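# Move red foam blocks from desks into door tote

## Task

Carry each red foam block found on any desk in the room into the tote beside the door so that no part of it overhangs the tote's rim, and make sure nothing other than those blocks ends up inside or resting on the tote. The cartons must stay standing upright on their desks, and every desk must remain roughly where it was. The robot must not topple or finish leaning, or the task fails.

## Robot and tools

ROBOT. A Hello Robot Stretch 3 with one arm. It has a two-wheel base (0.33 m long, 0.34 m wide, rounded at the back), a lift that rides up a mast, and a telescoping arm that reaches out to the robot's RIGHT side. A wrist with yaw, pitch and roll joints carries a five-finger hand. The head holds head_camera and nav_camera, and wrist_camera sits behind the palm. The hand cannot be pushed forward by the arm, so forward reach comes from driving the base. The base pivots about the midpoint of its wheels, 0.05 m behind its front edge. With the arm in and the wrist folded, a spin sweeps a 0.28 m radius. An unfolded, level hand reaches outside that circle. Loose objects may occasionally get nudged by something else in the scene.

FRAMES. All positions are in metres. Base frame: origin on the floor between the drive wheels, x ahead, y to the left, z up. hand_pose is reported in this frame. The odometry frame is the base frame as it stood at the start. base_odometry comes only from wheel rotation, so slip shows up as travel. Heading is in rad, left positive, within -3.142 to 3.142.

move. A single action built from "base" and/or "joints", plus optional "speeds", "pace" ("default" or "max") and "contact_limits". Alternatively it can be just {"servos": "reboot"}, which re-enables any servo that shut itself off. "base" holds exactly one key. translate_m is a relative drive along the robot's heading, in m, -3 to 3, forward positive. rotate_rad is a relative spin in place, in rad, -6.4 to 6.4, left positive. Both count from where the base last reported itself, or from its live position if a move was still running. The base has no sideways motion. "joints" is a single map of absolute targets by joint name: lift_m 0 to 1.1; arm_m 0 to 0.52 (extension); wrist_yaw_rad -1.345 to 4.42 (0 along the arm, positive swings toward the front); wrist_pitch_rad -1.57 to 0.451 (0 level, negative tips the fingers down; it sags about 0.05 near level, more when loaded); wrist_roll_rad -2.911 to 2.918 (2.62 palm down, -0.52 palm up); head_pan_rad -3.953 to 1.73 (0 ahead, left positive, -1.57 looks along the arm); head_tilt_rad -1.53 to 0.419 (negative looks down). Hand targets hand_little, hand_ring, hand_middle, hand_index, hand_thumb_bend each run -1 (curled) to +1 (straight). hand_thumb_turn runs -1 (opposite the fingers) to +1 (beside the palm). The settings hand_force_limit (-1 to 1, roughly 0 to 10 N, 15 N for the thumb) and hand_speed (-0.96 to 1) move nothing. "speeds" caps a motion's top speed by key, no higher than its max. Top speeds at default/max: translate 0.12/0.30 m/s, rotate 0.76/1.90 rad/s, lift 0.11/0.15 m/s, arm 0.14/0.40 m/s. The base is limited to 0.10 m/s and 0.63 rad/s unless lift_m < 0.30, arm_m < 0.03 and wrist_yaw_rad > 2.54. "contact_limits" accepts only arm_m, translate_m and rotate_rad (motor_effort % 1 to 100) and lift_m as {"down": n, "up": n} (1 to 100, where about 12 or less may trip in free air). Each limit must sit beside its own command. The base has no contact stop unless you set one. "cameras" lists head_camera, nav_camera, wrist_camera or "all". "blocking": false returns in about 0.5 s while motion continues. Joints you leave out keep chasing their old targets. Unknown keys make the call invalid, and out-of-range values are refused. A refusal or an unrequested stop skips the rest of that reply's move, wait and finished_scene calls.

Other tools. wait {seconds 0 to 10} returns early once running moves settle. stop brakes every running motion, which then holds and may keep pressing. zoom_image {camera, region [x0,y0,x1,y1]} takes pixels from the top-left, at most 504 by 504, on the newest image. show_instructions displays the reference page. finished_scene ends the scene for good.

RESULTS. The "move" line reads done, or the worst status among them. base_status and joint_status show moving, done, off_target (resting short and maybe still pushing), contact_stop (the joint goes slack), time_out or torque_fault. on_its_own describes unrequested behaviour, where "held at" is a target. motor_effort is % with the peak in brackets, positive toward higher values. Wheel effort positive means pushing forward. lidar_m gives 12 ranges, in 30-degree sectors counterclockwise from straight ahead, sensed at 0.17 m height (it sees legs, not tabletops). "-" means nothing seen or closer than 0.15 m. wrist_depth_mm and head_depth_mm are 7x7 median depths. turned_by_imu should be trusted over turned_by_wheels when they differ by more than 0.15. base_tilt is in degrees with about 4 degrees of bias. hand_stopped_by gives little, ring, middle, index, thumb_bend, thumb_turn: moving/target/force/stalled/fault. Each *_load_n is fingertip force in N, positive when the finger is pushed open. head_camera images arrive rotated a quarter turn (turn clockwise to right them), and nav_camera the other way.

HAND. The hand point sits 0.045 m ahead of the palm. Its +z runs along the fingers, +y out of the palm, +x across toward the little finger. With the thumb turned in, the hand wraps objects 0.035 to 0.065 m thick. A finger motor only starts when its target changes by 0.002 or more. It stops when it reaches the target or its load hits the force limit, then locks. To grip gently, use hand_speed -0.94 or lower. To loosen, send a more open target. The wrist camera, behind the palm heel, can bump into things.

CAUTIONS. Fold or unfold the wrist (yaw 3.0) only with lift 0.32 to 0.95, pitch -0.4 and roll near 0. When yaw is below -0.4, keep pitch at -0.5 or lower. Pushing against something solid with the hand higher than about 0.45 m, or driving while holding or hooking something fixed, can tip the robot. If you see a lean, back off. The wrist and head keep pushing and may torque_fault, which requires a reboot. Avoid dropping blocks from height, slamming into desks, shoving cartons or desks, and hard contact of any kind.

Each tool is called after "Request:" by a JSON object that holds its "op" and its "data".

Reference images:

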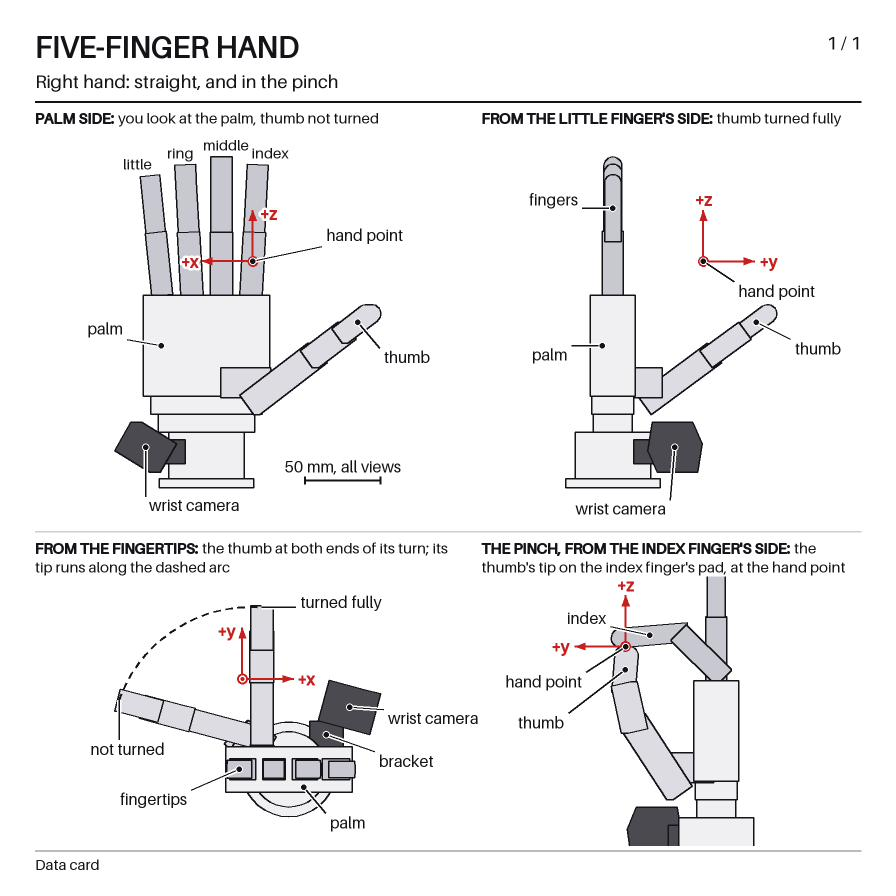

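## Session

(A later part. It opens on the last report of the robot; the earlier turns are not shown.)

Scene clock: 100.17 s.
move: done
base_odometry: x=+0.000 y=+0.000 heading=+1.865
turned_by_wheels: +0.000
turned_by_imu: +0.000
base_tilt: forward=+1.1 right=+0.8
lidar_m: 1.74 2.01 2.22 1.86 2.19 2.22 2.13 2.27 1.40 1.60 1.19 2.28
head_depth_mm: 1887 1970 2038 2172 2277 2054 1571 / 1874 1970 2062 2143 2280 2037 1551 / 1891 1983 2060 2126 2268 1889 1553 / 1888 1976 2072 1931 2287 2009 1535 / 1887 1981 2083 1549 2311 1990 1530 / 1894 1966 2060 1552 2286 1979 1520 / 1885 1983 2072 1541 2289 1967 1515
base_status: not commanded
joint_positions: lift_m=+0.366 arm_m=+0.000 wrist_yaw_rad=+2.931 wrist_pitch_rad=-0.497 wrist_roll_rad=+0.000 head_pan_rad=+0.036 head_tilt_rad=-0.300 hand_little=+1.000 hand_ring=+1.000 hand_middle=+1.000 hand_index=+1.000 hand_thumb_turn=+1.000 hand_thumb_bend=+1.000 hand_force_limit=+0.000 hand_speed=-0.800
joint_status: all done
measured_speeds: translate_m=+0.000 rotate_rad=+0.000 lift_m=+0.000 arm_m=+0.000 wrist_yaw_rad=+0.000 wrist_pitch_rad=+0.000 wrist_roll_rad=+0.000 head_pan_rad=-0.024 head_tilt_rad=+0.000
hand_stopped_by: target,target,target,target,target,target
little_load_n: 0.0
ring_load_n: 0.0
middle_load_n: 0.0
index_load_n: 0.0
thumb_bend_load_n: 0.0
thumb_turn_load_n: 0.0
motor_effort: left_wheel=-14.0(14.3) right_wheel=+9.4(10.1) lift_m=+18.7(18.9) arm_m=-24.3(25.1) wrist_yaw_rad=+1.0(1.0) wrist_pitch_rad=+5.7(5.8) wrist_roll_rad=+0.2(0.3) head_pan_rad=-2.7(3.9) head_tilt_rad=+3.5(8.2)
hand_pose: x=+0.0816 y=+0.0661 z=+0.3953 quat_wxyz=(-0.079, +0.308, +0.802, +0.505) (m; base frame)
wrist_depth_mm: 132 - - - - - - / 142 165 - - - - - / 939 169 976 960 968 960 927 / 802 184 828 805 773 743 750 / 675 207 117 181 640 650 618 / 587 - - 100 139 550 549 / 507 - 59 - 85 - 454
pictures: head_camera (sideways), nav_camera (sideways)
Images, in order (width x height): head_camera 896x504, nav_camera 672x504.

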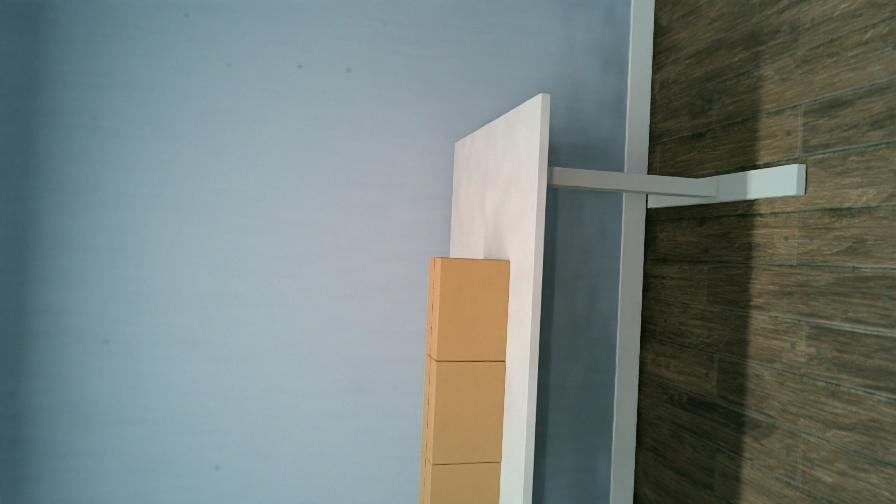

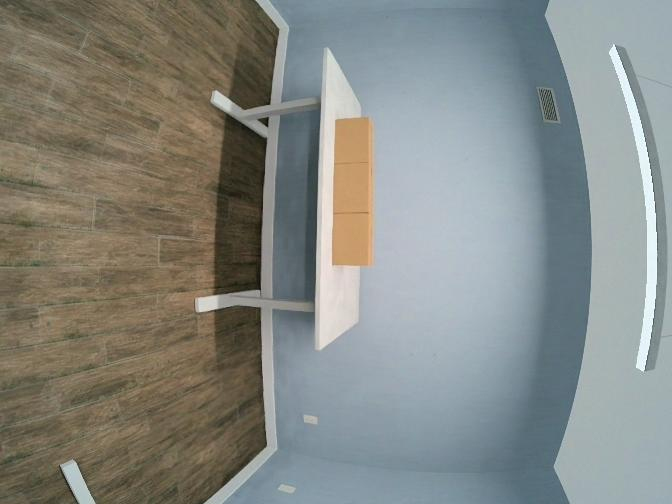

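Request:
{"op": "move", "data": {"base": {"translate_m": 0.7}, "pace": "max"}}

Request:
{"op": "move", "data": {"base": {"rotate_rad": -1.153}, "joints": {"head_pan_rad": 0}, "cameras": ["nav_camera"], "pace": "max"}}

Request:
{"op": "move", "data": {"base": {"translate_m": 0.985}, "pace": "max"}}

Request:
{"op": "move", "data": {"base": {"rotate_rad": -0.418}, "joints": {"head_pan_rad": -1.3}, "cameras": ["nav_camera", "head_camera"], "pace": "max"}}

Scene clock: 132.17 s.
move: done
base_odometry: x=-0.203 y=+0.670 heading=+1.866
turned_by_wheels: +0.000
turned_by_imu: +0.001
base_tilt: forward=+1.1 right=+0.7
lidar_m: 1.05 1.43 2.14 2.14 2.24 2.88 2.83 1.88 1.67 1.15 1.67 1.56
head_depth_mm: 1288 1346 1414 1495 1575 859 1564 / 1287 1346 1413 1484 1239 854 1563 / 1280 1341 1412 1487 1222 845 1372 / 1280 1341 1408 1476 1205 839 1542 / 1272 1334 1397 1470 864 831 1529 / 1269 1334 1400 1469 862 825 1524 / 1267 1327 1389 1462 859 819 1512
base_status: done
joint_positions: lift_m=+0.366 arm_m=+0.000 wrist_yaw_rad=+2.931 wrist_pitch_rad=-0.497 wrist_roll_rad=+0.000 head_pan_rad=+0.000 head_tilt_rad=-0.300 hand_little=+1.000 hand_ring=+1.000 hand_middle=+1.000 hand_index=+1.000 hand_thumb_turn=+1.000 hand_thumb_bend=+1.000 hand_force_limit=+0.000 hand_speed=-0.800
joint_status: not commanded
measured_speeds: all 0
hand_stopped_by: target,target,target,target,target,target
little_load_n: 0.0
ring_load_n: 0.0
middle_load_n: 0.0
index_load_n: 0.0
thumb_bend_load_n: 0.0
thumb_turn_load_n: 0.0
motor_effort: left_wheel=+11.6(16.6) right_wheel=+2.7(15.1) lift_m=+20.1(20.3) arm_m=-20.7(23.7) wrist_yaw_rad=+0.2(1.2) wrist_pitch_rad=+5.8(5.9) wrist_roll_rad=+0.2(0.3) head_pan_rad=-2.4(4.9) head_tilt_rad=+2.1(3.5)
hand_pose: x=+0.0816 y=+0.0661 z=+0.3953 quat_wxyz=(-0.079, +0.308, +0.802, +0.505) (m; base frame)
wrist_depth_mm: 133 - - - - - - / 143 165 - - - - - / 939 169 984 950 929 947 914 / 780 183 804 781 771 778 755 / 691 207 117 181 645 637 626 / 588 - - 100 139 548 548 / 511 - 59 - 86 - 454
pictures: none

Scene clock: 134.93 s.
move: done
base_odometry: x=-0.203 y=+0.670 heading=+0.713
turned_by_wheels: -1.152
turned_by_imu: -1.139
base_tilt: forward=+1.1 right=+0.7
lidar_m: 1.63 1.60 1.05 1.52 1.43 2.14 2.07 2.53 2.83 1.88 1.71 1.15
head_depth_mm: 1333 1385 1439 1497 1558 1620 1564 / 1391 1440 1500 1573 1631 1704 1566 / 1448 1504 1569 1636 1718 1786 1554 / 1506 1563 1639 1707 1798 1851 1536 / 1577 1646 1712 1802 1903 1936 1532 / 1640 1726 1809 1894 2011 1969 1526 / 1731 1824 1902 1992 2103 1959 1514
base_status: done
joint_positions: lift_m=+0.366 arm_m=+0.000 wrist_yaw_rad=+2.931 wrist_pitch_rad=-0.497 wrist_roll_rad=+0.000 head_pan_rad=+0.000 head_tilt_rad=-0.300 hand_little=+1.000 hand_ring=+1.000 hand_middle=+1.000 hand_index=+1.000 hand_thumb_turn=+1.000 hand_thumb_bend=+1.000 hand_force_limit=+0.000 hand_speed=-0.800
joint_status: all done
measured_speeds: all 0
hand_stopped_by: target,target,target,target,target,target
little_load_n: 0.0
ring_load_n: 0.0
middle_load_n: 0.0
index_load_n: 0.0
thumb_bend_load_n: 0.0
thumb_turn_load_n: 0.0
motor_effort: left_wheel=+13.7(19.6) right_wheel=-10.0(11.6) lift_m=+20.3(20.6) arm_m=-23.0(23.8) wrist_yaw_rad=-0.2(1.0) wrist_pitch_rad=+5.7(5.8) wrist_roll_rad=+0.2(0.3) head_pan_rad=-1.0(3.7) head_tilt_rad=+1.5(2.4)
hand_pose: x=+0.0816 y=+0.0661 z=+0.3953 quat_wxyz=(-0.079, +0.308, +0.802, +0.505) (m; base frame)
wrist_depth_mm: 132 - - - - - - / 142 164 - - - - - / 924 169 986 943 977 942 932 / 820 182 800 771 774 758 742 / 679 208 116 182 653 632 626 / 584 - - 101 139 550 548 / 512 - 59 - 85 - 453
pictures: nav_camera (sideways)
Images, in order (width x height): nav_camera 672x504.

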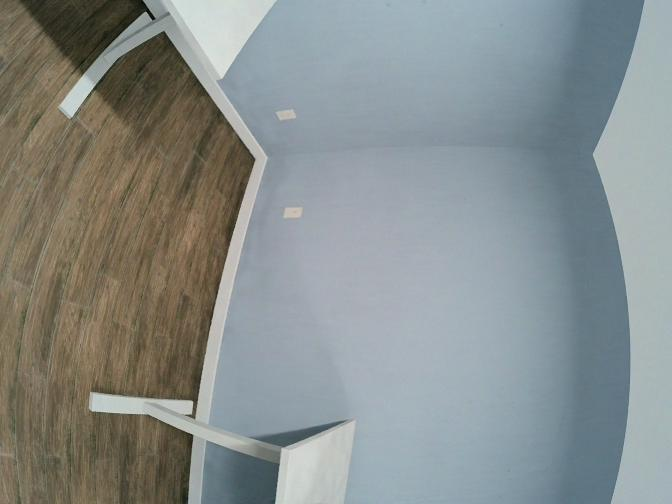

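Scene clock: 145.73 s.
move: done
base_odometry: x=+0.541 y=+1.314 heading=+0.713
turned_by_wheels: +0.000
turned_by_imu: +0.001
base_tilt: forward=+1.1 right=+0.8
lidar_m: 0.72 0.93 1.09 1.11 0.92 1.98 3.05 3.34 1.92 0.70 0.76 0.71
head_depth_mm: 574 595 620 645 671 703 736 / 596 620 646 674 704 736 773 / 620 649 674 705 738 775 815 / 647 676 708 739 775 816 864 / 678 706 741 777 820 861 915 / 708 743 780 821 867 915 973 / 744 781 822 868 919 974 1039
base_status: done
joint_positions: lift_m=+0.366 arm_m=+0.000 wrist_yaw_rad=+2.931 wrist_pitch_rad=-0.497 wrist_roll_rad=+0.000 head_pan_rad=+0.000 head_tilt_rad=-0.300 hand_little=+1.000 hand_ring=+1.000 hand_middle=+1.000 hand_index=+1.000 hand_thumb_turn=+1.000 hand_thumb_bend=+1.000 hand_force_limit=+0.000 hand_speed=-0.800
joint_status: not commanded
measured_speeds: all 0
hand_stopped_by: target,target,target,target,target,target
little_load_n: 0.0
ring_load_n: 0.0
middle_load_n: 0.0
index_load_n: 0.0
thumb_bend_load_n: 0.0
thumb_turn_load_n: 0.5
motor_effort: left_wheel=+5.5(20.3) right_wheel=+9.7(11.9) lift_m=+21.7(21.9) arm_m=-23.9(25.6) wrist_yaw_rad=+0.8(1.2) wrist_pitch_rad=+5.8(5.9) wrist_roll_rad=+0.2(0.3) head_pan_rad=-1.6(3.8) head_tilt_rad=+0.3(2.0)
hand_pose: x=+0.0816 y=+0.0661 z=+0.3953 quat_wxyz=(-0.079, +0.308, +0.802, +0.505) (m; base frame)
wrist_depth_mm: 133 - - - - - - / 143 164 - - - - - / 922 169 - 930 926 918 890 / 874 182 791 765 766 749 741 / 666 208 116 181 649 647 623 / 584 - - 100 139 548 555 / 509 - 59 - 85 - 455
pictures: none

Scene clock: 147.63 s.
move: done
base_odometry: x=+0.541 y=+1.314 heading=+0.296
turned_by_wheels: -0.417
turned_by_imu: -0.413
base_tilt: forward=+1.1 right=+0.7
lidar_m: 0.71 0.74 1.03 1.09 0.89 0.89 3.02 3.07 3.60 1.92 0.70 0.74
head_depth_mm: 3027 3155 3305 3403 831 595 1568 / 3132 3271 3354 972 793 619 1564 / 3116 3327 3452 825 800 644 1548 / 2370 2541 2766 1430 800 640 1538 / 1718 1820 1913 1406 792 749 803 / 1358 1405 1473 1381 784 1534 1479 / 1116 1149 1199 1187 774 1292 1369
base_status: done
joint_positions: lift_m=+0.366 arm_m=+0.000 wrist_yaw_rad=+2.931 wrist_pitch_rad=-0.497 wrist_roll_rad=+0.000 head_pan_rad=-1.312 head_tilt_rad=-0.300 hand_little=+1.000 hand_ring=+1.000 hand_middle=+1.000 hand_index=+1.000 hand_thumb_turn=+1.000 hand_thumb_bend=+1.000 hand_force_limit=+0.000 hand_speed=-0.800
joint_status: all done
measured_speeds: translate_m=+0.000 rotate_rad=+0.000 lift_m=+0.000 arm_m=+0.000 wrist_yaw_rad=+0.000 wrist_pitch_rad=+0.000 wrist_roll_rad=+0.000 head_pan_rad=+0.024 head_tilt_rad=+0.000
hand_stopped_by: target,target,target,target,target,target
little_load_n: 0.0
ring_load_n: 0.0
middle_load_n: 0.0
index_load_n: 0.0
thumb_bend_load_n: 0.0
thumb_turn_load_n: 0.0
motor_effort: left_wheel=+13.8(18.9) right_wheel=-9.3(12.9) lift_m=+22.0(22.0) arm_m=-23.5(24.6) wrist_yaw_rad=+0.7(1.1) wrist_pitch_rad=+5.7(5.9) wrist_roll_rad=+0.2(0.3) head_pan_rad=+2.1(3.5) head_tilt_rad=+0.2(0.6)
hand_pose: x=+0.0816 y=+0.0661 z=+0.3953 quat_wxyz=(-0.079, +0.308, +0.802, +0.505) (m; base frame)
wrist_depth_mm: 133 149 - - - - - / 143 166 - - - - - / 161 168 969 960 934 910 - / 769 184 799 792 762 751 713 / 680 208 117 181 645 640 622 / 585 - - 100 139 560 544 / 516 - 59 - 85 - 455
pictures: head_camera (sideways), nav_camera (sideways)
Images, in order (width x height): head_camera 896x504, nav_camera 672x504.

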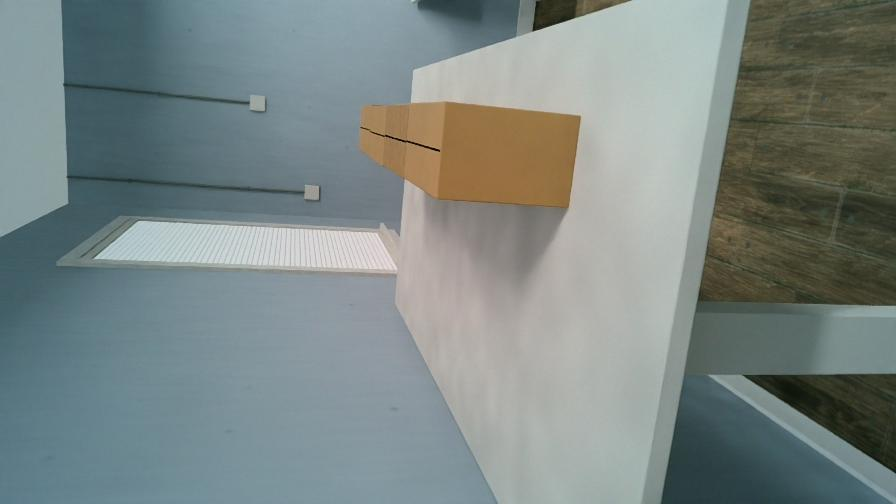

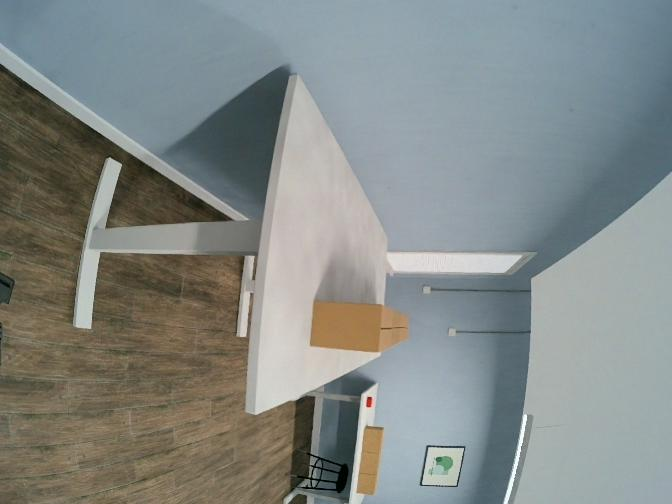

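Request:
{"op": "move", "data": {"base": {"translate_m": 0.3}, "joints": {"head_pan_rad": -1.6, "head_tilt_rad": -0.35}, "cameras": ["head_camera"], "pace": "max"}}

Request:
{"op": "move", "data": {"joints": {"head_pan_rad": -3.2, "head_tilt_rad": -0.35}, "cameras": ["head_camera"], "pace": "max"}}

Request:
{"op": "move", "data": {"joints": {"head_pan_rad": -3.9, "head_tilt_rad": -0.35}, "cameras": ["head_camera"], "pace": "max"}}

Scene clock: 162.37 s.
move: done
base_odometry: x=+0.828 y=+1.402 heading=+0.296
turned_by_wheels: +0.000
turned_by_imu: +0.001
base_tilt: forward=+1.2 right=+0.7
lidar_m: 0.41 0.43 0.60 1.08 1.12 1.12 3.32 3.31 3.36 0.66 0.58 0.43
head_depth_mm: 3155 3311 3487 3659 745 1778 1500 / 3180 3300 3503 815 739 1768 1496 / 3123 3299 3399 977 731 1750 1486 / 3122 3278 3421 1191 723 738 802 / 3118 3272 3449 1176 715 1727 1419 / 2092 2157 2194 1150 706 1723 1452 / 1317 1350 1373 1139 700 1360 1370
base_status: done
joint_positions: lift_m=+0.366 arm_m=+0.000 wrist_yaw_rad=+2.931 wrist_pitch_rad=-0.497 wrist_roll_rad=+0.000 head_pan_rad=-1.603 head_tilt_rad=-0.350 hand_little=+1.000 hand_ring=+1.000 hand_middle=+1.000 hand_index=+1.000 hand_thumb_turn=+1.000 hand_thumb_bend=+1.000 hand_force_limit=+0.000 hand_speed=-0.800
joint_status: all done
measured_speeds: all 0
hand_stopped_by: target,target,target,target,target,target
little_load_n: 0.0
ring_load_n: 0.0
middle_load_n: 0.0
index_load_n: 0.0
thumb_bend_load_n: 0.0
thumb_turn_load_n: 0.0
motor_effort: left_wheel=+10.6(20.1) right_wheel=+3.7(9.8) lift_m=+22.6(22.9) arm_m=-24.0(25.6) wrist_yaw_rad=-0.6(1.3) wrist_pitch_rad=+5.8(5.9) wrist_roll_rad=+0.1(0.3) head_pan_rad=+2.2(3.7) head_tilt_rad=-2.0(2.9)
hand_pose: x=+0.0816 y=+0.0661 z=+0.3953 quat_wxyz=(-0.079, +0.308, +0.802, +0.505) (m; base frame)
wrist_depth_mm: 133 149 - - - 469 393 / 142 164 - - - - 403 / 965 168 997 942 943 - 414 / 801 183 802 788 757 - 428 / 685 208 116 181 634 619 435 / 590 - - 100 139 563 417 / 509 - 59 - 85 - 395
pictures: head_camera (sideways)
Images, in order (width x height): head_camera 896x504.

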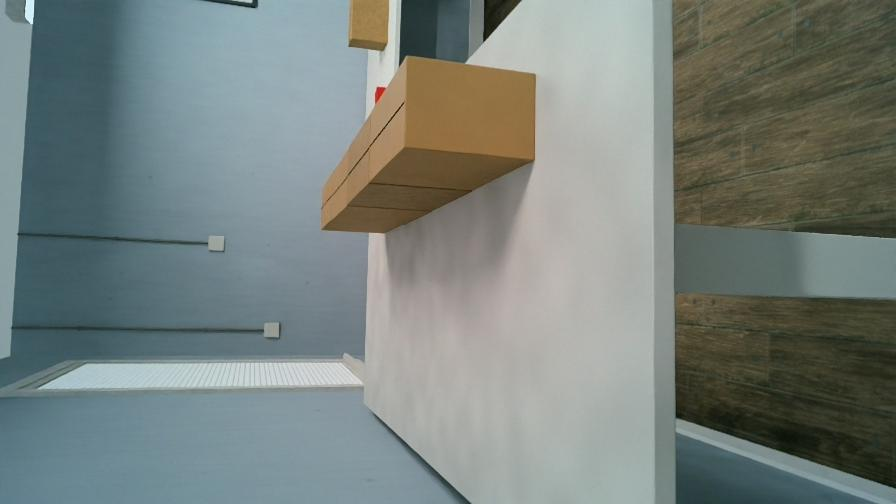

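Scene clock: 163.40 s.
move: done
base_odometry: x=+0.828 y=+1.402 heading=+0.296
turned_by_wheels: +0.000
turned_by_imu: +0.000
base_tilt: forward=+1.1 right=+0.7
lidar_m: 0.41 0.43 0.60 1.08 1.12 1.12 3.32 3.33 3.36 0.66 0.58 0.43
head_depth_mm: 2347 2333 2325 1897 1124 1846 1403 / 2890 3004 3062 1369 1116 1834 1486 / 2890 3036 3231 1643 1331 1890 1479 / 2838 3010 3199 3363 2588 1873 1469 / 2829 2976 3122 3328 2587 1872 1458 / 2779 2925 3107 3276 2549 1853 1450 / 2755 2910 3079 3199 2522 1850 1441
base_status: not commanded
joint_positions: lift_m=+0.366 arm_m=+0.000 wrist_yaw_rad=+2.931 wrist_pitch_rad=-0.497 wrist_roll_rad=+0.000 head_pan_rad=-3.237 head_tilt_rad=-0.350 hand_little=+1.000 hand_ring=+1.000 hand_middle=+1.000 hand_index=+1.000 hand_thumb_turn=+1.000 hand_thumb_bend=+1.000 hand_force_limit=+0.000 hand_speed=-0.800
joint_status: all done
measured_speeds: translate_m=+0.000 rotate_rad=+0.000 lift_m=+0.000 arm_m=+0.000 wrist_yaw_rad=+0.000 wrist_pitch_rad=+0.000 wrist_roll_rad=+0.000 head_pan_rad=+0.024 head_tilt_rad=+0.000
hand_stopped_by: target,target,target,target,target,target
little_load_n: 0.0
ring_load_n: 0.0
middle_load_n: 0.0
index_load_n: 0.0
thumb_bend_load_n: 0.0
thumb_turn_load_n: 0.0
motor_effort: left_wheel=+10.5(11.2) right_wheel=+3.5(4.3) lift_m=+22.8(22.9) arm_m=-22.6(24.7) wrist_yaw_rad=+0.4(0.9) wrist_pitch_rad=+5.7(5.8) wrist_roll_rad=+0.1(0.3) head_pan_rad=+2.5(4.4) head_tilt_rad=-1.4(5.3)
hand_pose: x=+0.0816 y=+0.0661 z=+0.3953 quat_wxyz=(-0.079, +0.308, +0.802, +0.505) (m; base frame)
wrist_depth_mm: 133 149 - - - 461 391 / 142 165 - - - - 403 / 927 168 975 970 928 - 417 / 814 183 786 766 759 - 426 / 683 208 117 181 637 625 429 / 574 - - 101 139 559 419 / 508 - 59 - 85 - 394
pictures: head_camera (sideways)
Images, in order (width x height): head_camera 896x504.

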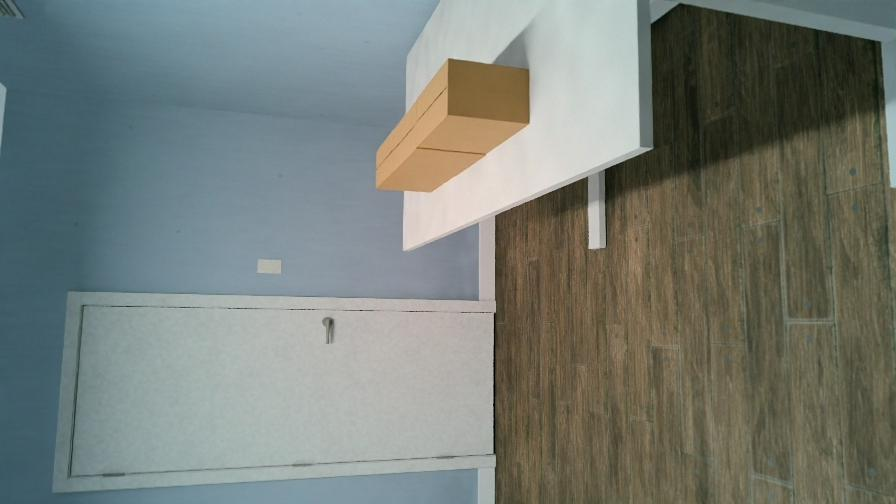

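Scene clock: 164.23 s.
move: done
base_odometry: x=+0.828 y=+1.402 heading=+0.296
turned_by_wheels: +0.000
turned_by_imu: +0.000
base_tilt: forward=+1.1 right=+0.7
lidar_m: 0.41 0.43 0.60 1.08 1.13 1.12 3.33 3.33 3.35 0.66 0.58 0.43
head_depth_mm: - - - - - - - / - - - - - - - / 1164 1223 1293 1360 1442 1524 - / 1282 1344 1406 1467 1543 1640 1473 / 1418 1497 1577 1607 1686 1794 1458 / 1590 1692 1787 1730 1195 1284 1362 / 1807 1923 2071 1705 1059 1829 1438
base_status: not commanded
joint_positions: lift_m=+0.366 arm_m=+0.000 wrist_yaw_rad=+2.931 wrist_pitch_rad=-0.497 wrist_roll_rad=+0.000 head_pan_rad=-3.934 head_tilt_rad=-0.350 hand_little=+1.000 hand_ring=+1.000 hand_middle=+1.000 hand_index=+1.000 hand_thumb_turn=+1.000 hand_thumb_bend=+1.000 hand_force_limit=+0.000 hand_speed=-0.800
joint_status: all done
measured_speeds: translate_m=+0.000 rotate_rad=+0.000 lift_m=+0.000 arm_m=+0.000 wrist_yaw_rad=+0.000 wrist_pitch_rad=+0.000 wrist_roll_rad=+0.000 head_pan_rad=+0.024 head_tilt_rad=+0.000
hand_stopped_by: target,target,target,target,target,target
little_load_n: 0.0
ring_load_n: 0.0
middle_load_n: 0.0
index_load_n: 0.0
thumb_bend_load_n: 0.0
thumb_turn_load_n: 0.0
motor_effort: left_wheel=+10.1(11.1) right_wheel=+3.3(4.0) lift_m=+22.9(23.2) arm_m=-22.8(23.8) wrist_yaw_rad=-0.1(1.0) wrist_pitch_rad=+5.8(5.8) wrist_roll_rad=+0.2(0.3) head_pan_rad=+1.0(4.4) head_tilt_rad=-1.4(4.0)
hand_pose: x=+0.0816 y=+0.0661 z=+0.3953 quat_wxyz=(-0.079, +0.308, +0.802, +0.505) (m; base frame)
wrist_depth_mm: 133 149 - - - 470 397 / 143 165 - - - - 402 / 948 168 972 960 910 - 419 / 810 183 791 785 758 - 427 / 692 206 117 181 651 614 438 / 585 - - 100 139 540 417 / 511 - 59 - 86 - 402
pictures: head_camera (sideways)
Images, in order (width x height): head_camera 896x504.

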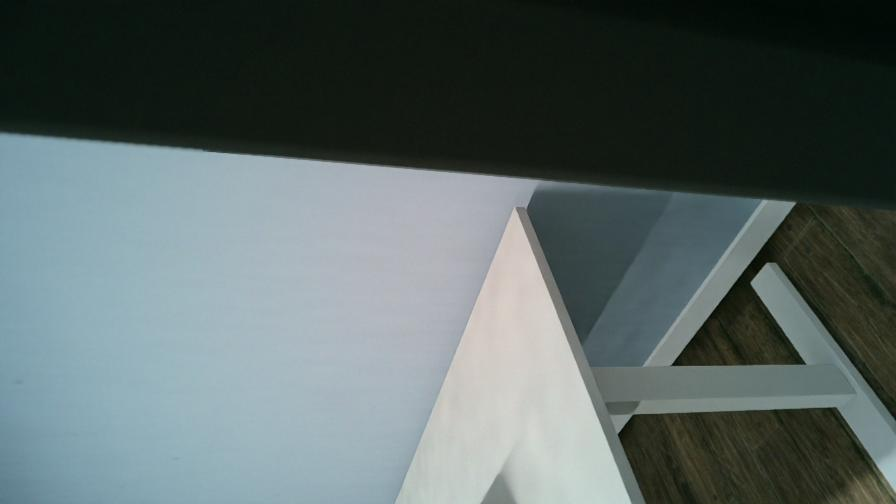

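Request:
{"op": "move", "data": {"base": {"rotate_rad": 2.18}, "joints": {"head_pan_rad": 0}, "pace": "max"}}

Request:
{"op": "move", "data": {"base": {"translate_m": 0.6}, "joints": {"head_pan_rad": 0.96, "head_tilt_rad": -0.4}, "cameras": ["head_camera"], "pace": "max"}}

Scene clock: 179.63 s.
move: done
base_odometry: x=+0.828 y=+1.402 heading=+2.475
turned_by_wheels: +2.179
turned_by_imu: +2.157
base_tilt: forward=+1.1 right=+0.6
lidar_m: 1.15 1.11 3.31 3.33 3.36 0.66 0.54 0.42 0.41 0.44 0.65 1.08
head_depth_mm: 913 949 993 1039 1086 1142 1192 / 966 1011 1058 1107 1159 1222 1291 / 1030 1075 1126 1183 1246 1323 1377 / 1093 1146 1209 1273 1353 1434 1442 / 1170 1236 1302 1380 1458 1572 1464 / 1260 1325 1413 1480 1564 1692 1447 / 1363 1452 1545 1584 1184 1708 1324
base_status: done
joint_positions: lift_m=+0.366 arm_m=+0.000 wrist_yaw_rad=+2.931 wrist_pitch_rad=-0.497 wrist_roll_rad=+0.000 head_pan_rad=+0.003 head_tilt_rad=-0.350 hand_little=+1.000 hand_ring=+1.000 hand_middle=+1.000 hand_index=+1.000 hand_thumb_turn=+1.000 hand_thumb_bend=+1.000 hand_force_limit=+0.000 hand_speed=-0.800
joint_status: all done
measured_speeds: all 0
hand_stopped_by: target,target,target,target,target,target
little_load_n: 0.0
ring_load_n: 0.0
middle_load_n: 0.0
index_load_n: 0.0
thumb_bend_load_n: 0.0
thumb_turn_load_n: 0.0
motor_effort: left_wheel=-12.4(17.7) right_wheel=+9.7(14.5) lift_m=+23.7(24.0) arm_m=-24.3(25.3) wrist_yaw_rad=+0.7(1.3) wrist_pitch_rad=+5.8(5.9) wrist_roll_rad=+0.2(0.3) head_pan_rad=-1.5(4.8) head_tilt_rad=+0.1(0.9)
hand_pose: x=+0.0816 y=+0.0661 z=+0.3953 quat_wxyz=(-0.079, +0.308, +0.802, +0.505) (m; base frame)
wrist_depth_mm: 133 - - - - - - / 142 165 - - - - - / 923 168 973 951 954 915 860 / 817 185 799 764 781 755 746 / 651 207 117 181 642 633 628 / 578 - - 100 139 544 553 / 503 - 59 - 85 - 448
pictures: none

Scene clock: 186.60 s.
move: done
base_odometry: x=+0.357 y=+1.773 heading=+2.475
turned_by_wheels: +0.000
turned_by_imu: +0.000
base_tilt: forward=+1.1 right=+0.8
lidar_m: 0.63 0.60 1.83 3.17 4.23 1.19 0.99 0.77 0.76 0.77 0.60 0.59
head_depth_mm: 1567 1543 1515 1413 1026 753 632 / 2253 2206 2143 1586 1017 747 628 / 2524 2673 2855 1461 1005 742 625 / 2510 2692 2849 1340 926 738 621 / 2517 2676 2826 1230 915 731 616 / 2507 2641 2828 2968 979 725 633 / 2489 2624 2811 2980 2331 722 629
base_status: done
joint_positions: lift_m=+0.366 arm_m=+0.000 wrist_yaw_rad=+2.931 wrist_pitch_rad=-0.497 wrist_roll_rad=+0.000 head_pan_rad=+0.960 head_tilt_rad=-0.400 hand_little=+1.000 hand_ring=+1.000 hand_middle=+1.000 hand_index=+1.000 hand_thumb_turn=+1.000 hand_thumb_bend=+1.000 hand_force_limit=+0.000 hand_speed=-0.800
joint_status: all done
measured_speeds: all 0
hand_stopped_by: target,target,target,target,target,target
little_load_n: 0.0
ring_load_n: 0.0
middle_load_n: 0.0
index_load_n: 0.0
thumb_bend_load_n: 0.0
thumb_turn_load_n: 0.0
motor_effort: left_wheel=+7.1(16.6) right_wheel=+6.6(15.9) lift_m=+24.6(24.8) arm_m=-22.3(25.3) wrist_yaw_rad=+0.0(1.1) wrist_pitch_rad=+5.8(5.9) wrist_roll_rad=+0.2(0.3) head_pan_rad=-2.5(4.6) head_tilt_rad=-1.8(5.0)
hand_pose: x=+0.0816 y=+0.0661 z=+0.3953 quat_wxyz=(-0.079, +0.308, +0.802, +0.505) (m; base frame)
wrist_depth_mm: 132 - - - - - - / 143 165 - - - - - / 949 169 - 939 979 911 932 / 781 184 778 782 736 710 753 / 671 208 116 181 642 635 628 / 573 - - 100 139 552 542 / 508 - 59 - 85 - 462
pictures: head_camera (sideways)
Images, in order (width x height): head_camera 896x504.

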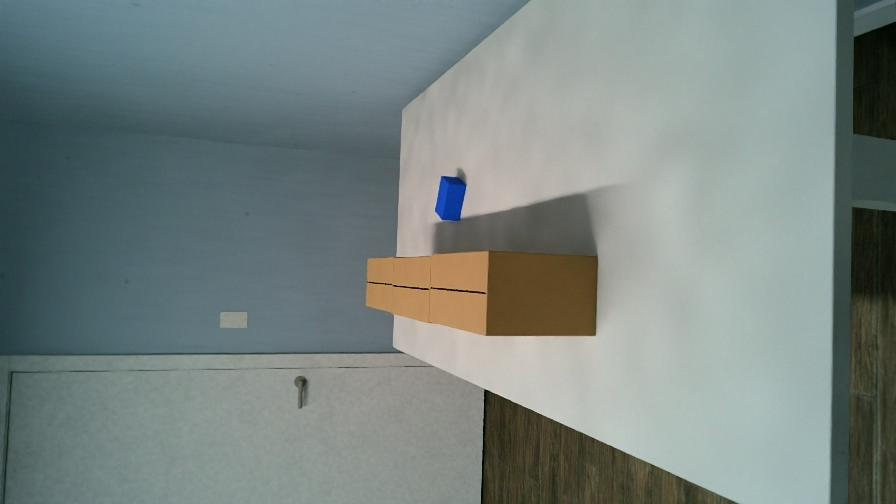

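Request:
{"op": "move", "data": {"base": {"rotate_rad": 2.1}, "joints": {"head_pan_rad": 0, "head_tilt_rad": -0.3}, "pace": "max"}}

Request:
{"op": "move", "data": {"base": {"translate_m": 1.094}, "pace": "max", "cameras": ["head_camera", "nav_camera"]}}

Request:
{"op": "move", "data": {"base": {"rotate_rad": 0.432}, "pace": "max"}}

Request:
{"op": "move", "data": {"base": {"translate_m": 1.45}, "pace": "max"}}

Request:
{"op": "move", "data": {"base": {"rotate_rad": 0.588}, "pace": "max"}}

Request:
{"op": "move", "data": {"base": {"translate_m": 1.08}, "joints": {"head_pan_rad": -1.5}, "pace": "max", "cameras": ["head_camera", "nav_camera"]}}

Scene clock: 236.17 s.
move: done
base_odometry: x=+0.357 y=+1.773 heading=-1.708
turned_by_wheels: +2.099
turned_by_imu: +2.077
base_tilt: forward=+1.2 right=+0.7
lidar_m: 3.92 1.18 1.01 0.77 0.76 0.78 0.60 0.59 0.63 0.60 0.64 3.16
head_depth_mm: 3049 3599 3529 3590 2986 2058 1574 / 3113 - - - 2927 2030 1561 / 3154 - - - 2929 2016 1551 / 2961 - - - 2878 2000 1543 / 2977 - - 3823 2842 1993 1529 / 3025 3797 - - 2817 1990 1520 / 3066 3559 3778 3887 2779 1957 1514
base_status: done
joint_positions: lift_m=+0.366 arm_m=+0.000 wrist_yaw_rad=+2.931 wrist_pitch_rad=-0.497 wrist_roll_rad=+0.000 head_pan_rad=-0.001 head_tilt_rad=-0.300 hand_little=+1.000 hand_ring=+1.000 hand_middle=+1.000 hand_index=+1.000 hand_thumb_turn=+1.000 hand_thumb_bend=+1.000 hand_force_limit=+0.000 hand_speed=-0.800
joint_status: all done
measured_speeds: all 0
hand_stopped_by: target,target,target,target,target,target
little_load_n: 0.0
ring_load_n: 0.0
middle_load_n: -0.5
index_load_n: 0.0
thumb_bend_load_n: 0.0
thumb_turn_load_n: 0.0
motor_effort: left_wheel=-13.3(18.0) right_wheel=+10.4(14.2) lift_m=+25.4(25.5) arm_m=-24.5(25.2) wrist_yaw_rad=+0.6(1.2) wrist_pitch_rad=+5.7(5.9) wrist_roll_rad=+0.3(0.3) head_pan_rad=+2.6(3.6) head_tilt_rad=+3.5(9.4)
hand_pose: x=+0.0816 y=+0.0661 z=+0.3953 quat_wxyz=(-0.079, +0.308, +0.802, +0.505) (m; base frame)
wrist_depth_mm: 133 140 - - - - - / 143 152 - - - - - / 155 167 913 958 953 945 869 / - 183 789 769 763 748 740 / 676 209 116 181 652 630 633 / 578 - - 100 139 547 557 / 507 - 59 - 85 - 457
pictures: none

Scene clock: 248.07 s.
move: done
base_odometry: x=+0.207 y=+0.689 heading=-1.708
turned_by_wheels: +0.000
turned_by_imu: +0.001
base_tilt: forward=+1.1 right=+0.8
lidar_m: 2.94 2.74 1.62 0.77 1.25 1.31 1.60 1.11 1.66 1.76 2.50 2.37
head_depth_mm: 2884 3055 3102 3176 2945 2067 1561 / 3111 3479 3540 3665 2927 2028 1557 / 3161 3417 3610 3786 2893 2013 1552 / 3039 3226 3372 3576 2860 2014 1546 / 2903 3044 3204 2710 2756 1990 1531 / 2791 2875 3046 3142 2824 1970 1526 / 2658 2767 2897 2766 2768 1961 1517
base_status: done
joint_positions: lift_m=+0.366 arm_m=+0.000 wrist_yaw_rad=+2.931 wrist_pitch_rad=-0.497 wrist_roll_rad=+0.000 head_pan_rad=+0.000 head_tilt_rad=-0.300 hand_little=+1.000 hand_ring=+1.000 hand_middle=+1.000 hand_index=+1.000 hand_thumb_turn=+1.000 hand_thumb_bend=+1.000 hand_force_limit=+0.000 hand_speed=-0.800
joint_status: not commanded
measured_speeds: all 0
hand_stopped_by: target,target,target,target,target,target
little_load_n: 0.0
ring_load_n: 0.0
middle_load_n: 0.0
index_load_n: 0.0
thumb_bend_load_n: 0.0
thumb_turn_load_n: 0.0
motor_effort: left_wheel=+6.3(16.7) right_wheel=+8.4(17.4) lift_m=+26.8(27.0) arm_m=-20.5(25.3) wrist_yaw_rad=+0.3(1.3) wrist_pitch_rad=+5.7(5.9) wrist_roll_rad=+0.2(0.3) head_pan_rad=+2.1(3.8) head_tilt_rad=+2.7(4.2)
hand_pose: x=+0.0816 y=+0.0661 z=+0.3953 quat_wxyz=(-0.079, +0.308, +0.802, +0.505) (m; base frame)
wrist_depth_mm: 132 151 - - - - - / 142 151 - - - - - / 161 167 - 974 970 917 918 / 818 183 790 775 766 762 738 / 680 207 117 181 652 640 621 / 587 - - 100 139 559 544 / 514 - 59 - 86 - 452
pictures: head_camera (sideways), nav_camera (sideways)
Images, in order (width x height): head_camera 896x504, nav_camera 672x504.

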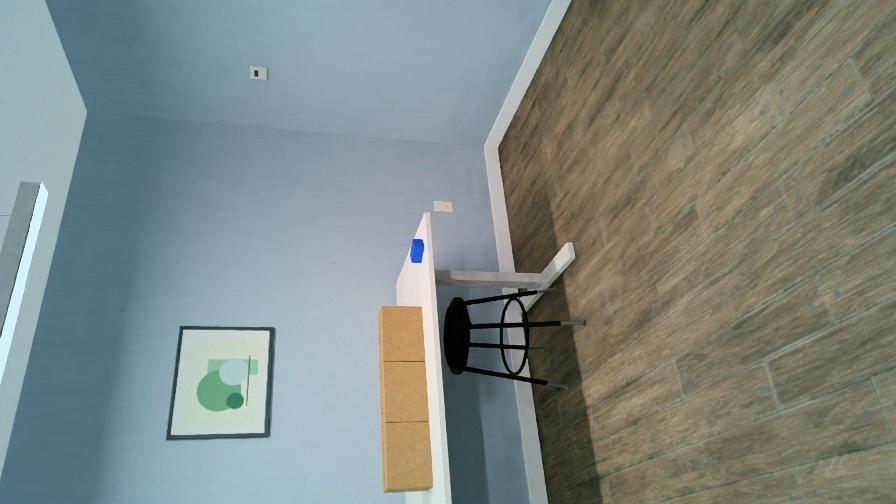

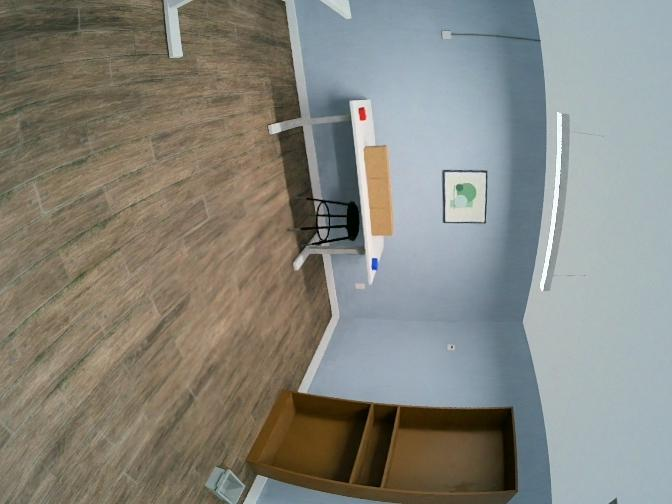

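Scene clock: 249.70 s.
move: done
base_odometry: x=+0.207 y=+0.689 heading=-1.277
turned_by_wheels: +0.431
turned_by_imu: +0.426
base_tilt: forward=+1.1 right=+0.8
lidar_m: 2.74 1.62 1.29 0.77 1.27 1.65 1.11 1.62 1.75 2.51 2.37 2.83
head_depth_mm: 2786 2929 3061 2834 2860 2061 1568 / 2770 2883 3060 2613 2897 2045 1553 / 2782 2887 3029 2555 2913 2010 1552 / 2750 2848 2992 3097 2896 2017 1540 / 2726 2862 2979 3092 2854 1997 1532 / 2713 2840 2976 3103 2831 1971 1517 / 2688 2802 2961 3111 2784 1957 1519
base_status: done
joint_positions: lift_m=+0.366 arm_m=+0.000 wrist_yaw_rad=+2.931 wrist_pitch_rad=-0.497 wrist_roll_rad=+0.000 head_pan_rad=+0.000 head_tilt_rad=-0.300 hand_little=+1.000 hand_ring=+1.000 hand_middle=+1.000 hand_index=+1.000 hand_thumb_turn=+1.000 hand_thumb_bend=+1.000 hand_force_limit=+0.000 hand_speed=-0.800
joint_status: not commanded
measured_speeds: all 0
hand_stopped_by: target,target,target,target,target,target
little_load_n: 0.0
ring_load_n: 0.0
middle_load_n: 0.0
index_load_n: 0.0
thumb_bend_load_n: 0.0
thumb_turn_load_n: 0.0
motor_effort: left_wheel=-14.5(18.9) right_wheel=+9.7(14.6) lift_m=+27.0(27.1) arm_m=-20.9(21.7) wrist_yaw_rad=+0.3(1.1) wrist_pitch_rad=+5.8(5.9) wrist_roll_rad=+0.2(0.3) head_pan_rad=+1.7(3.4) head_tilt_rad=+3.1(3.5)
hand_pose: x=+0.0816 y=+0.0661 z=+0.3953 quat_wxyz=(-0.079, +0.308, +0.802, +0.505) (m; base frame)
wrist_depth_mm: 132 - - - - - - / 143 165 - - - - - / 920 168 948 965 944 953 877 / 813 183 785 779 778 756 752 / 687 207 117 181 647 641 624 / 584 - - 101 139 548 539 / 505 - 59 - 85 - 458
pictures: none

Scene clock: 264.70 s.
move: time_out
base_odometry: x=+0.612 y=-0.652 heading=-1.277
turned_by_wheels: +0.000
turned_by_imu: +0.002
base_tilt: forward=+1.1 right=+0.7
lidar_m: 1.34 1.85 1.33 0.82 1.31 1.42 2.50 2.84 2.60 2.19 2.57 1.45
head_depth_mm: 1575 1632 1734 1798 1211 1974 1556 / 1558 1621 1710 1784 1200 1955 1563 / 1547 1624 1692 1778 1326 1934 1548 / 1543 1606 1700 1761 1236 1785 1511 / 1530 1603 1681 1746 1481 1907 1531 / 1514 1590 1663 1749 1838 1891 1524 / 1512 1589 1654 1743 1825 1886 1515
base_status: translate_m time_out (by the wheels' count: +1.4016 of +1.4500)
joint_positions: lift_m=+0.366 arm_m=+0.000 wrist_yaw_rad=+2.931 wrist_pitch_rad=-0.497 wrist_roll_rad=+0.000 head_pan_rad=+0.000 head_tilt_rad=-0.300 hand_little=+1.000 hand_ring=+1.000 hand_middle=+1.000 hand_index=+1.000 hand_thumb_turn=+1.000 hand_thumb_bend=+1.000 hand_force_limit=+0.000 hand_speed=-0.800
joint_status: not commanded
measured_speeds: all 0
hand_stopped_by: target,target,target,target,target,target
little_load_n: 0.0
ring_load_n: 0.0
middle_load_n: 0.0
index_load_n: 0.0
thumb_bend_load_n: 0.0
thumb_turn_load_n: 0.0
motor_effort: left_wheel=+0.5(16.7) right_wheel=+2.8(15.6) lift_m=+28.9(29.0) arm_m=-21.6(23.1) wrist_yaw_rad=+0.0(1.3) wrist_pitch_rad=+5.8(5.9) wrist_roll_rad=+0.1(0.3) head_pan_rad=+1.9(4.0) head_tilt_rad=+2.1(3.4)
hand_pose: x=+0.0816 y=+0.0661 z=+0.3953 quat_wxyz=(-0.079, +0.308, +0.802, +0.505) (m; base frame)
wrist_depth_mm: 133 - - - - - - / 142 165 - - - - - / 928 169 970 965 937 936 906 / 806 184 809 784 775 745 744 / 669 208 117 182 635 617 640 / 586 - - 100 139 556 548 / 511 - 59 - 86 - 449
pictures: none

not run: a stop that you did not command came earlier in this reply.

not run: a stop that you did not command came earlier in this reply.

Request:
{"op": "move", "data": {"base": {"rotate_rad": 0.588}, "joints": {"lift_m": 0.27}, "pace": "max"}}

Request:
{"op": "move", "data": {"base": {"translate_m": 1.08}, "joints": {"head_pan_rad": -1.5}, "pace": "max", "cameras": ["head_camera", "nav_camera"]}}

Scene clock: 270.53 s.
move: done
base_odometry: x=+0.612 y=-0.652 heading=-0.690
turned_by_wheels: +0.587
turned_by_imu: +0.582
base_tilt: forward=+1.1 right=+0.7
lidar_m: 1.75 1.31 0.82 1.33 1.86 2.50 2.84 2.23 2.19 1.75 1.74 1.34
head_depth_mm: 1523 1581 1633 1695 1760 1822 1568 / 1602 1663 1721 1796 1879 1909 1553 / 1693 1747 1835 1905 1989 2003 1559 / 1785 1872 1940 2027 2134 2008 1540 / 1815 1914 2028 2104 2225 1988 1521 / 1583 1670 1733 1815 1920 1895 1521 / 1410 1472 1528 1587 1667 1743 1513
base_status: done
joint_positions: lift_m=+0.270 arm_m=+0.000 wrist_yaw_rad=+2.931 wrist_pitch_rad=-0.499 wrist_roll_rad=+0.000 head_pan_rad=+0.000 head_tilt_rad=-0.300 hand_little=+1.000 hand_ring=+1.000 hand_middle=+1.000 hand_index=+1.000 hand_thumb_turn=+1.000 hand_thumb_bend=+1.000 hand_force_limit=+0.000 hand_speed=-0.800
joint_status: all done
measured_speeds: all 0
hand_stopped_by: target,target,target,target,target,target
little_load_n: 0.0
ring_load_n: 0.0
middle_load_n: 0.0
index_load_n: 0.0
thumb_bend_load_n: 0.0
thumb_turn_load_n: 0.0
motor_effort: left_wheel=-11.9(19.6) right_wheel=+8.6(14.2) lift_m=+15.5(27.1) arm_m=-23.6(23.9) wrist_yaw_rad=+0.2(1.1) wrist_pitch_rad=+6.1(6.2) wrist_roll_rad=+0.1(0.3) head_pan_rad=+1.8(3.1) head_tilt_rad=+1.5(2.3)
hand_pose: x=+0.0816 y=+0.0660 z=+0.2990 quat_wxyz=(-0.079, +0.308, +0.803, +0.504) (m; base frame)
wrist_depth_mm: 132 - - - - - - / 142 165 - - 980 951 922 / 753 168 773 796 750 745 727 / 654 184 639 630 617 605 592 / 548 205 117 182 525 507 499 / 487 - - 100 138 445 441 / - - 59 - 86 - 368
pictures: none

Scene clock: 275.50 s.
move: done
base_odometry: x=+1.446 y=-1.339 heading=-0.689
turned_by_wheels: +0.000
turned_by_imu: -0.001
base_tilt: forward=+1.2 right=+0.7
lidar_m: 0.91 0.73 0.71 0.74 0.90 2.10 3.91 2.81 1.39 0.75 0.90 0.87
head_depth_mm: 2355 2603 2778 2870 1082 929 711 / 1859 2013 2216 2267 985 927 698 / 1524 1604 1753 1868 1319 918 682 / 1298 1372 1468 1579 1313 912 723 / 1142 1199 1266 1335 1298 902 888 / 1016 1061 1111 1163 1179 899 1330 / 910 950 984 1029 1070 971 1176
base_status: done
joint_positions: lift_m=+0.270 arm_m=+0.000 wrist_yaw_rad=+2.931 wrist_pitch_rad=-0.499 wrist_roll_rad=+0.000 head_pan_rad=-1.500 head_tilt_rad=-0.300 hand_little=+1.000 hand_ring=+1.000 hand_middle=+1.000 hand_index=+1.000 hand_thumb_turn=+1.000 hand_thumb_bend=+1.000 hand_force_limit=+0.000 hand_speed=-0.800
joint_status: all done
measured_speeds: all 0
hand_stopped_by: target,target,target,target,target,target
little_load_n: 0.0
ring_load_n: 0.0
middle_load_n: 0.0
index_load_n: 0.0
thumb_bend_load_n: 0.0
thumb_turn_load_n: 0.0
motor_effort: left_wheel=+10.1(20.8) right_wheel=+0.9(14.9) lift_m=+19.8(19.8) arm_m=-24.6(25.5) wrist_yaw_rad=+0.0(1.1) wrist_pitch_rad=+6.0(6.1) wrist_roll_rad=+0.1(0.3) head_pan_rad=+3.0(4.3) head_tilt_rad=+1.6(2.4)
hand_pose: x=+0.0816 y=+0.0660 z=+0.2990 quat_wxyz=(-0.079, +0.308, +0.803, +0.504) (m; base frame)
wrist_depth_mm: 133 141 - - - - - / 143 153 - - - - - / 165 168 783 770 722 707 672 / 658 184 644 630 614 612 587 / 546 206 117 181 513 520 503 / 479 - - 100 139 435 435 / - - 59 - 85 - 365
pictures: head_camera (sideways), nav_camera (sideways)
Images, in order (width x height): head_camera 896x504, nav_camera 672x504.

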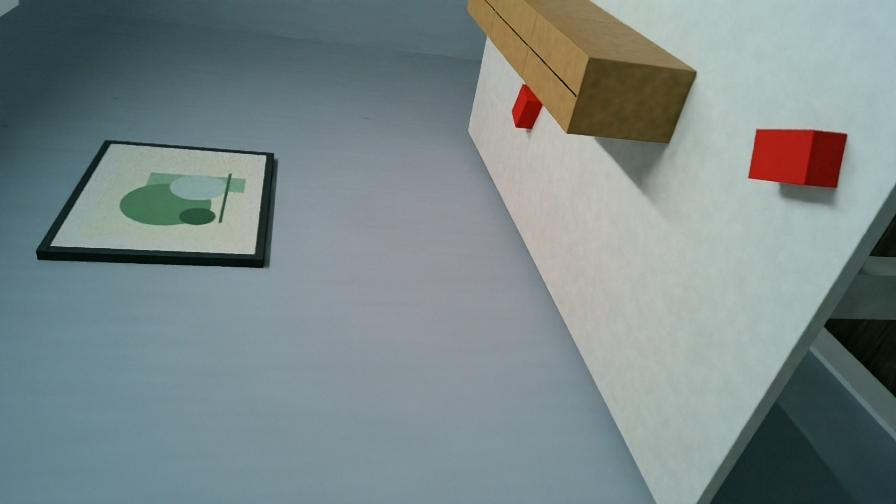

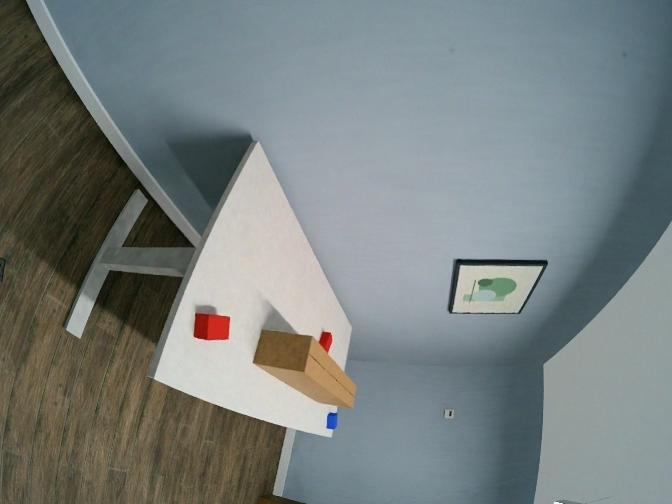

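Request:
{"op": "zoom_image", "data": {"camera": "head_camera", "region": [440, 0, 896, 260]}}

Request:
{"op": "move", "data": {"base": {"rotate_rad": -0.3}, "joints": {"head_pan_rad": -1.3, "head_tilt_rad": -0.45}, "pace": "max", "cameras": ["head_camera"]}}

Scaled by 1.105 from the camera's 896x504 image, which has a finer 1280x720 frame.

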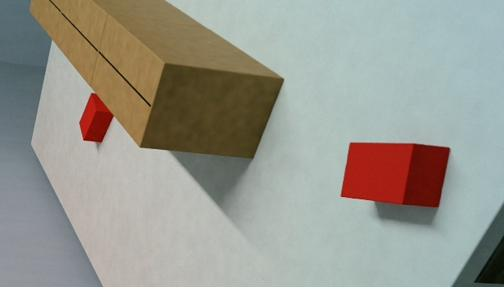

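Scene clock: 293.00 s.
move: done
base_odometry: x=+1.446 y=-1.339 heading=-0.989
turned_by_wheels: -0.300
turned_by_imu: -0.296
base_tilt: forward=+1.1 right=+0.7
lidar_m: 0.87 0.82 0.71 0.71 0.82 0.89 3.47 3.57 2.82 1.39 0.75 0.87
head_depth_mm: 2516 2647 2791 1360 1076 1609 1373 / 2245 2555 2865 1117 977 766 1266 / 1772 1945 2127 1491 996 738 1288 / 1432 1572 1753 1479 998 755 1350 / 1235 1350 1455 1445 990 806 1055 / 1090 1157 1235 1288 978 1467 1343 / 964 1021 1079 1153 969 1298 1295
base_status: done
joint_positions: lift_m=+0.270 arm_m=+0.000 wrist_yaw_rad=+2.931 wrist_pitch_rad=-0.499 wrist_roll_rad=+0.000 head_pan_rad=-1.294 head_tilt_rad=-0.450 hand_little=+1.000 hand_ring=+1.000 hand_middle=+1.000 hand_index=+1.000 hand_thumb_turn=+1.000 hand_thumb_bend=+1.000 hand_force_limit=+0.000 hand_speed=-0.800
joint_status: all done
measured_speeds: all 0
hand_stopped_by: target,target,target,target,target,target
little_load_n: 0.0
ring_load_n: 0.0
middle_load_n: 0.0
index_load_n: 0.0
thumb_bend_load_n: 0.0
thumb_turn_load_n: 0.0
motor_effort: left_wheel=+11.7(20.3) right_wheel=-6.0(13.0) lift_m=+23.1(23.3) arm_m=-23.7(25.2) wrist_yaw_rad=+0.4(0.9) wrist_pitch_rad=+6.0(6.1) wrist_roll_rad=+0.2(0.3) head_pan_rad=-0.4(4.2) head_tilt_rad=-2.2(2.9)
hand_pose: x=+0.0816 y=+0.0660 z=+0.2990 quat_wxyz=(-0.079, +0.308, +0.803, +0.504) (m; base frame)
wrist_depth_mm: 133 142 - - - - - / 143 152 - - - - - / 165 167 769 750 758 745 731 / 670 184 643 632 620 605 597 / 553 204 116 181 517 512 503 / 483 - - 100 139 443 440 / - - 59 - 85 - 369
pictures: head_camera (sideways)
Images, in order (width x height): head_camera 896x504.

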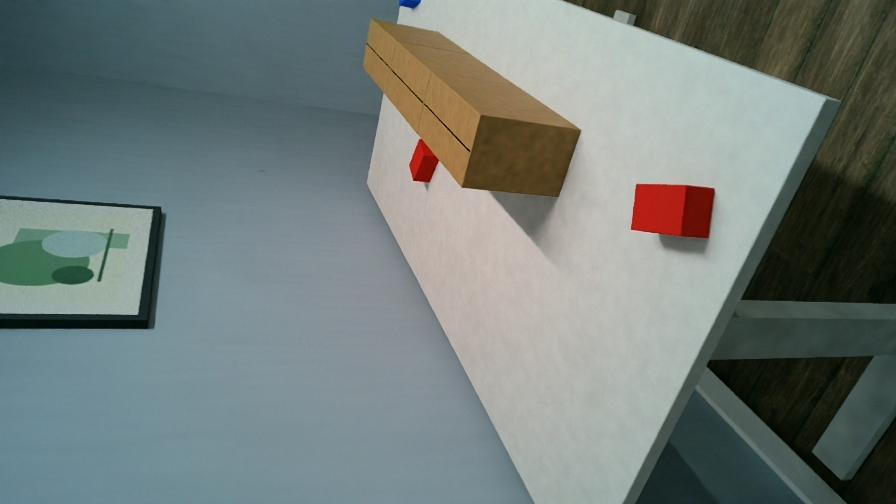

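Request:
{"op": "zoom_image", "data": {"camera": "head_camera", "region": [600, 160, 740, 260]}}

Request:
{"op": "zoom_image", "data": {"camera": "head_camera", "region": [360, 100, 500, 200]}}

Scaled by 3.600 from the camera's 896x504 image, which has a finer 1280x720 frame.

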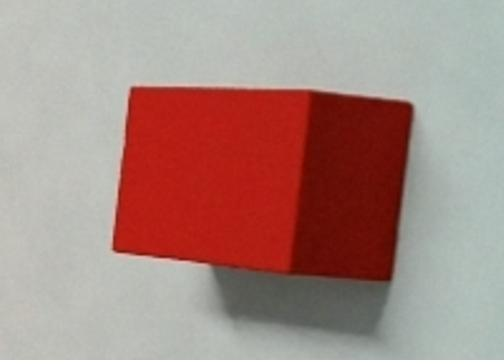

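Scaled by 3.600 from the camera's 896x504 image, which has a finer 1280x720 frame.

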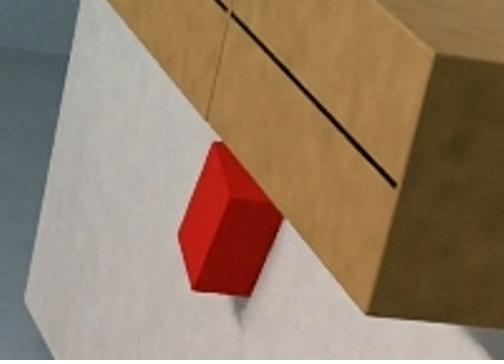

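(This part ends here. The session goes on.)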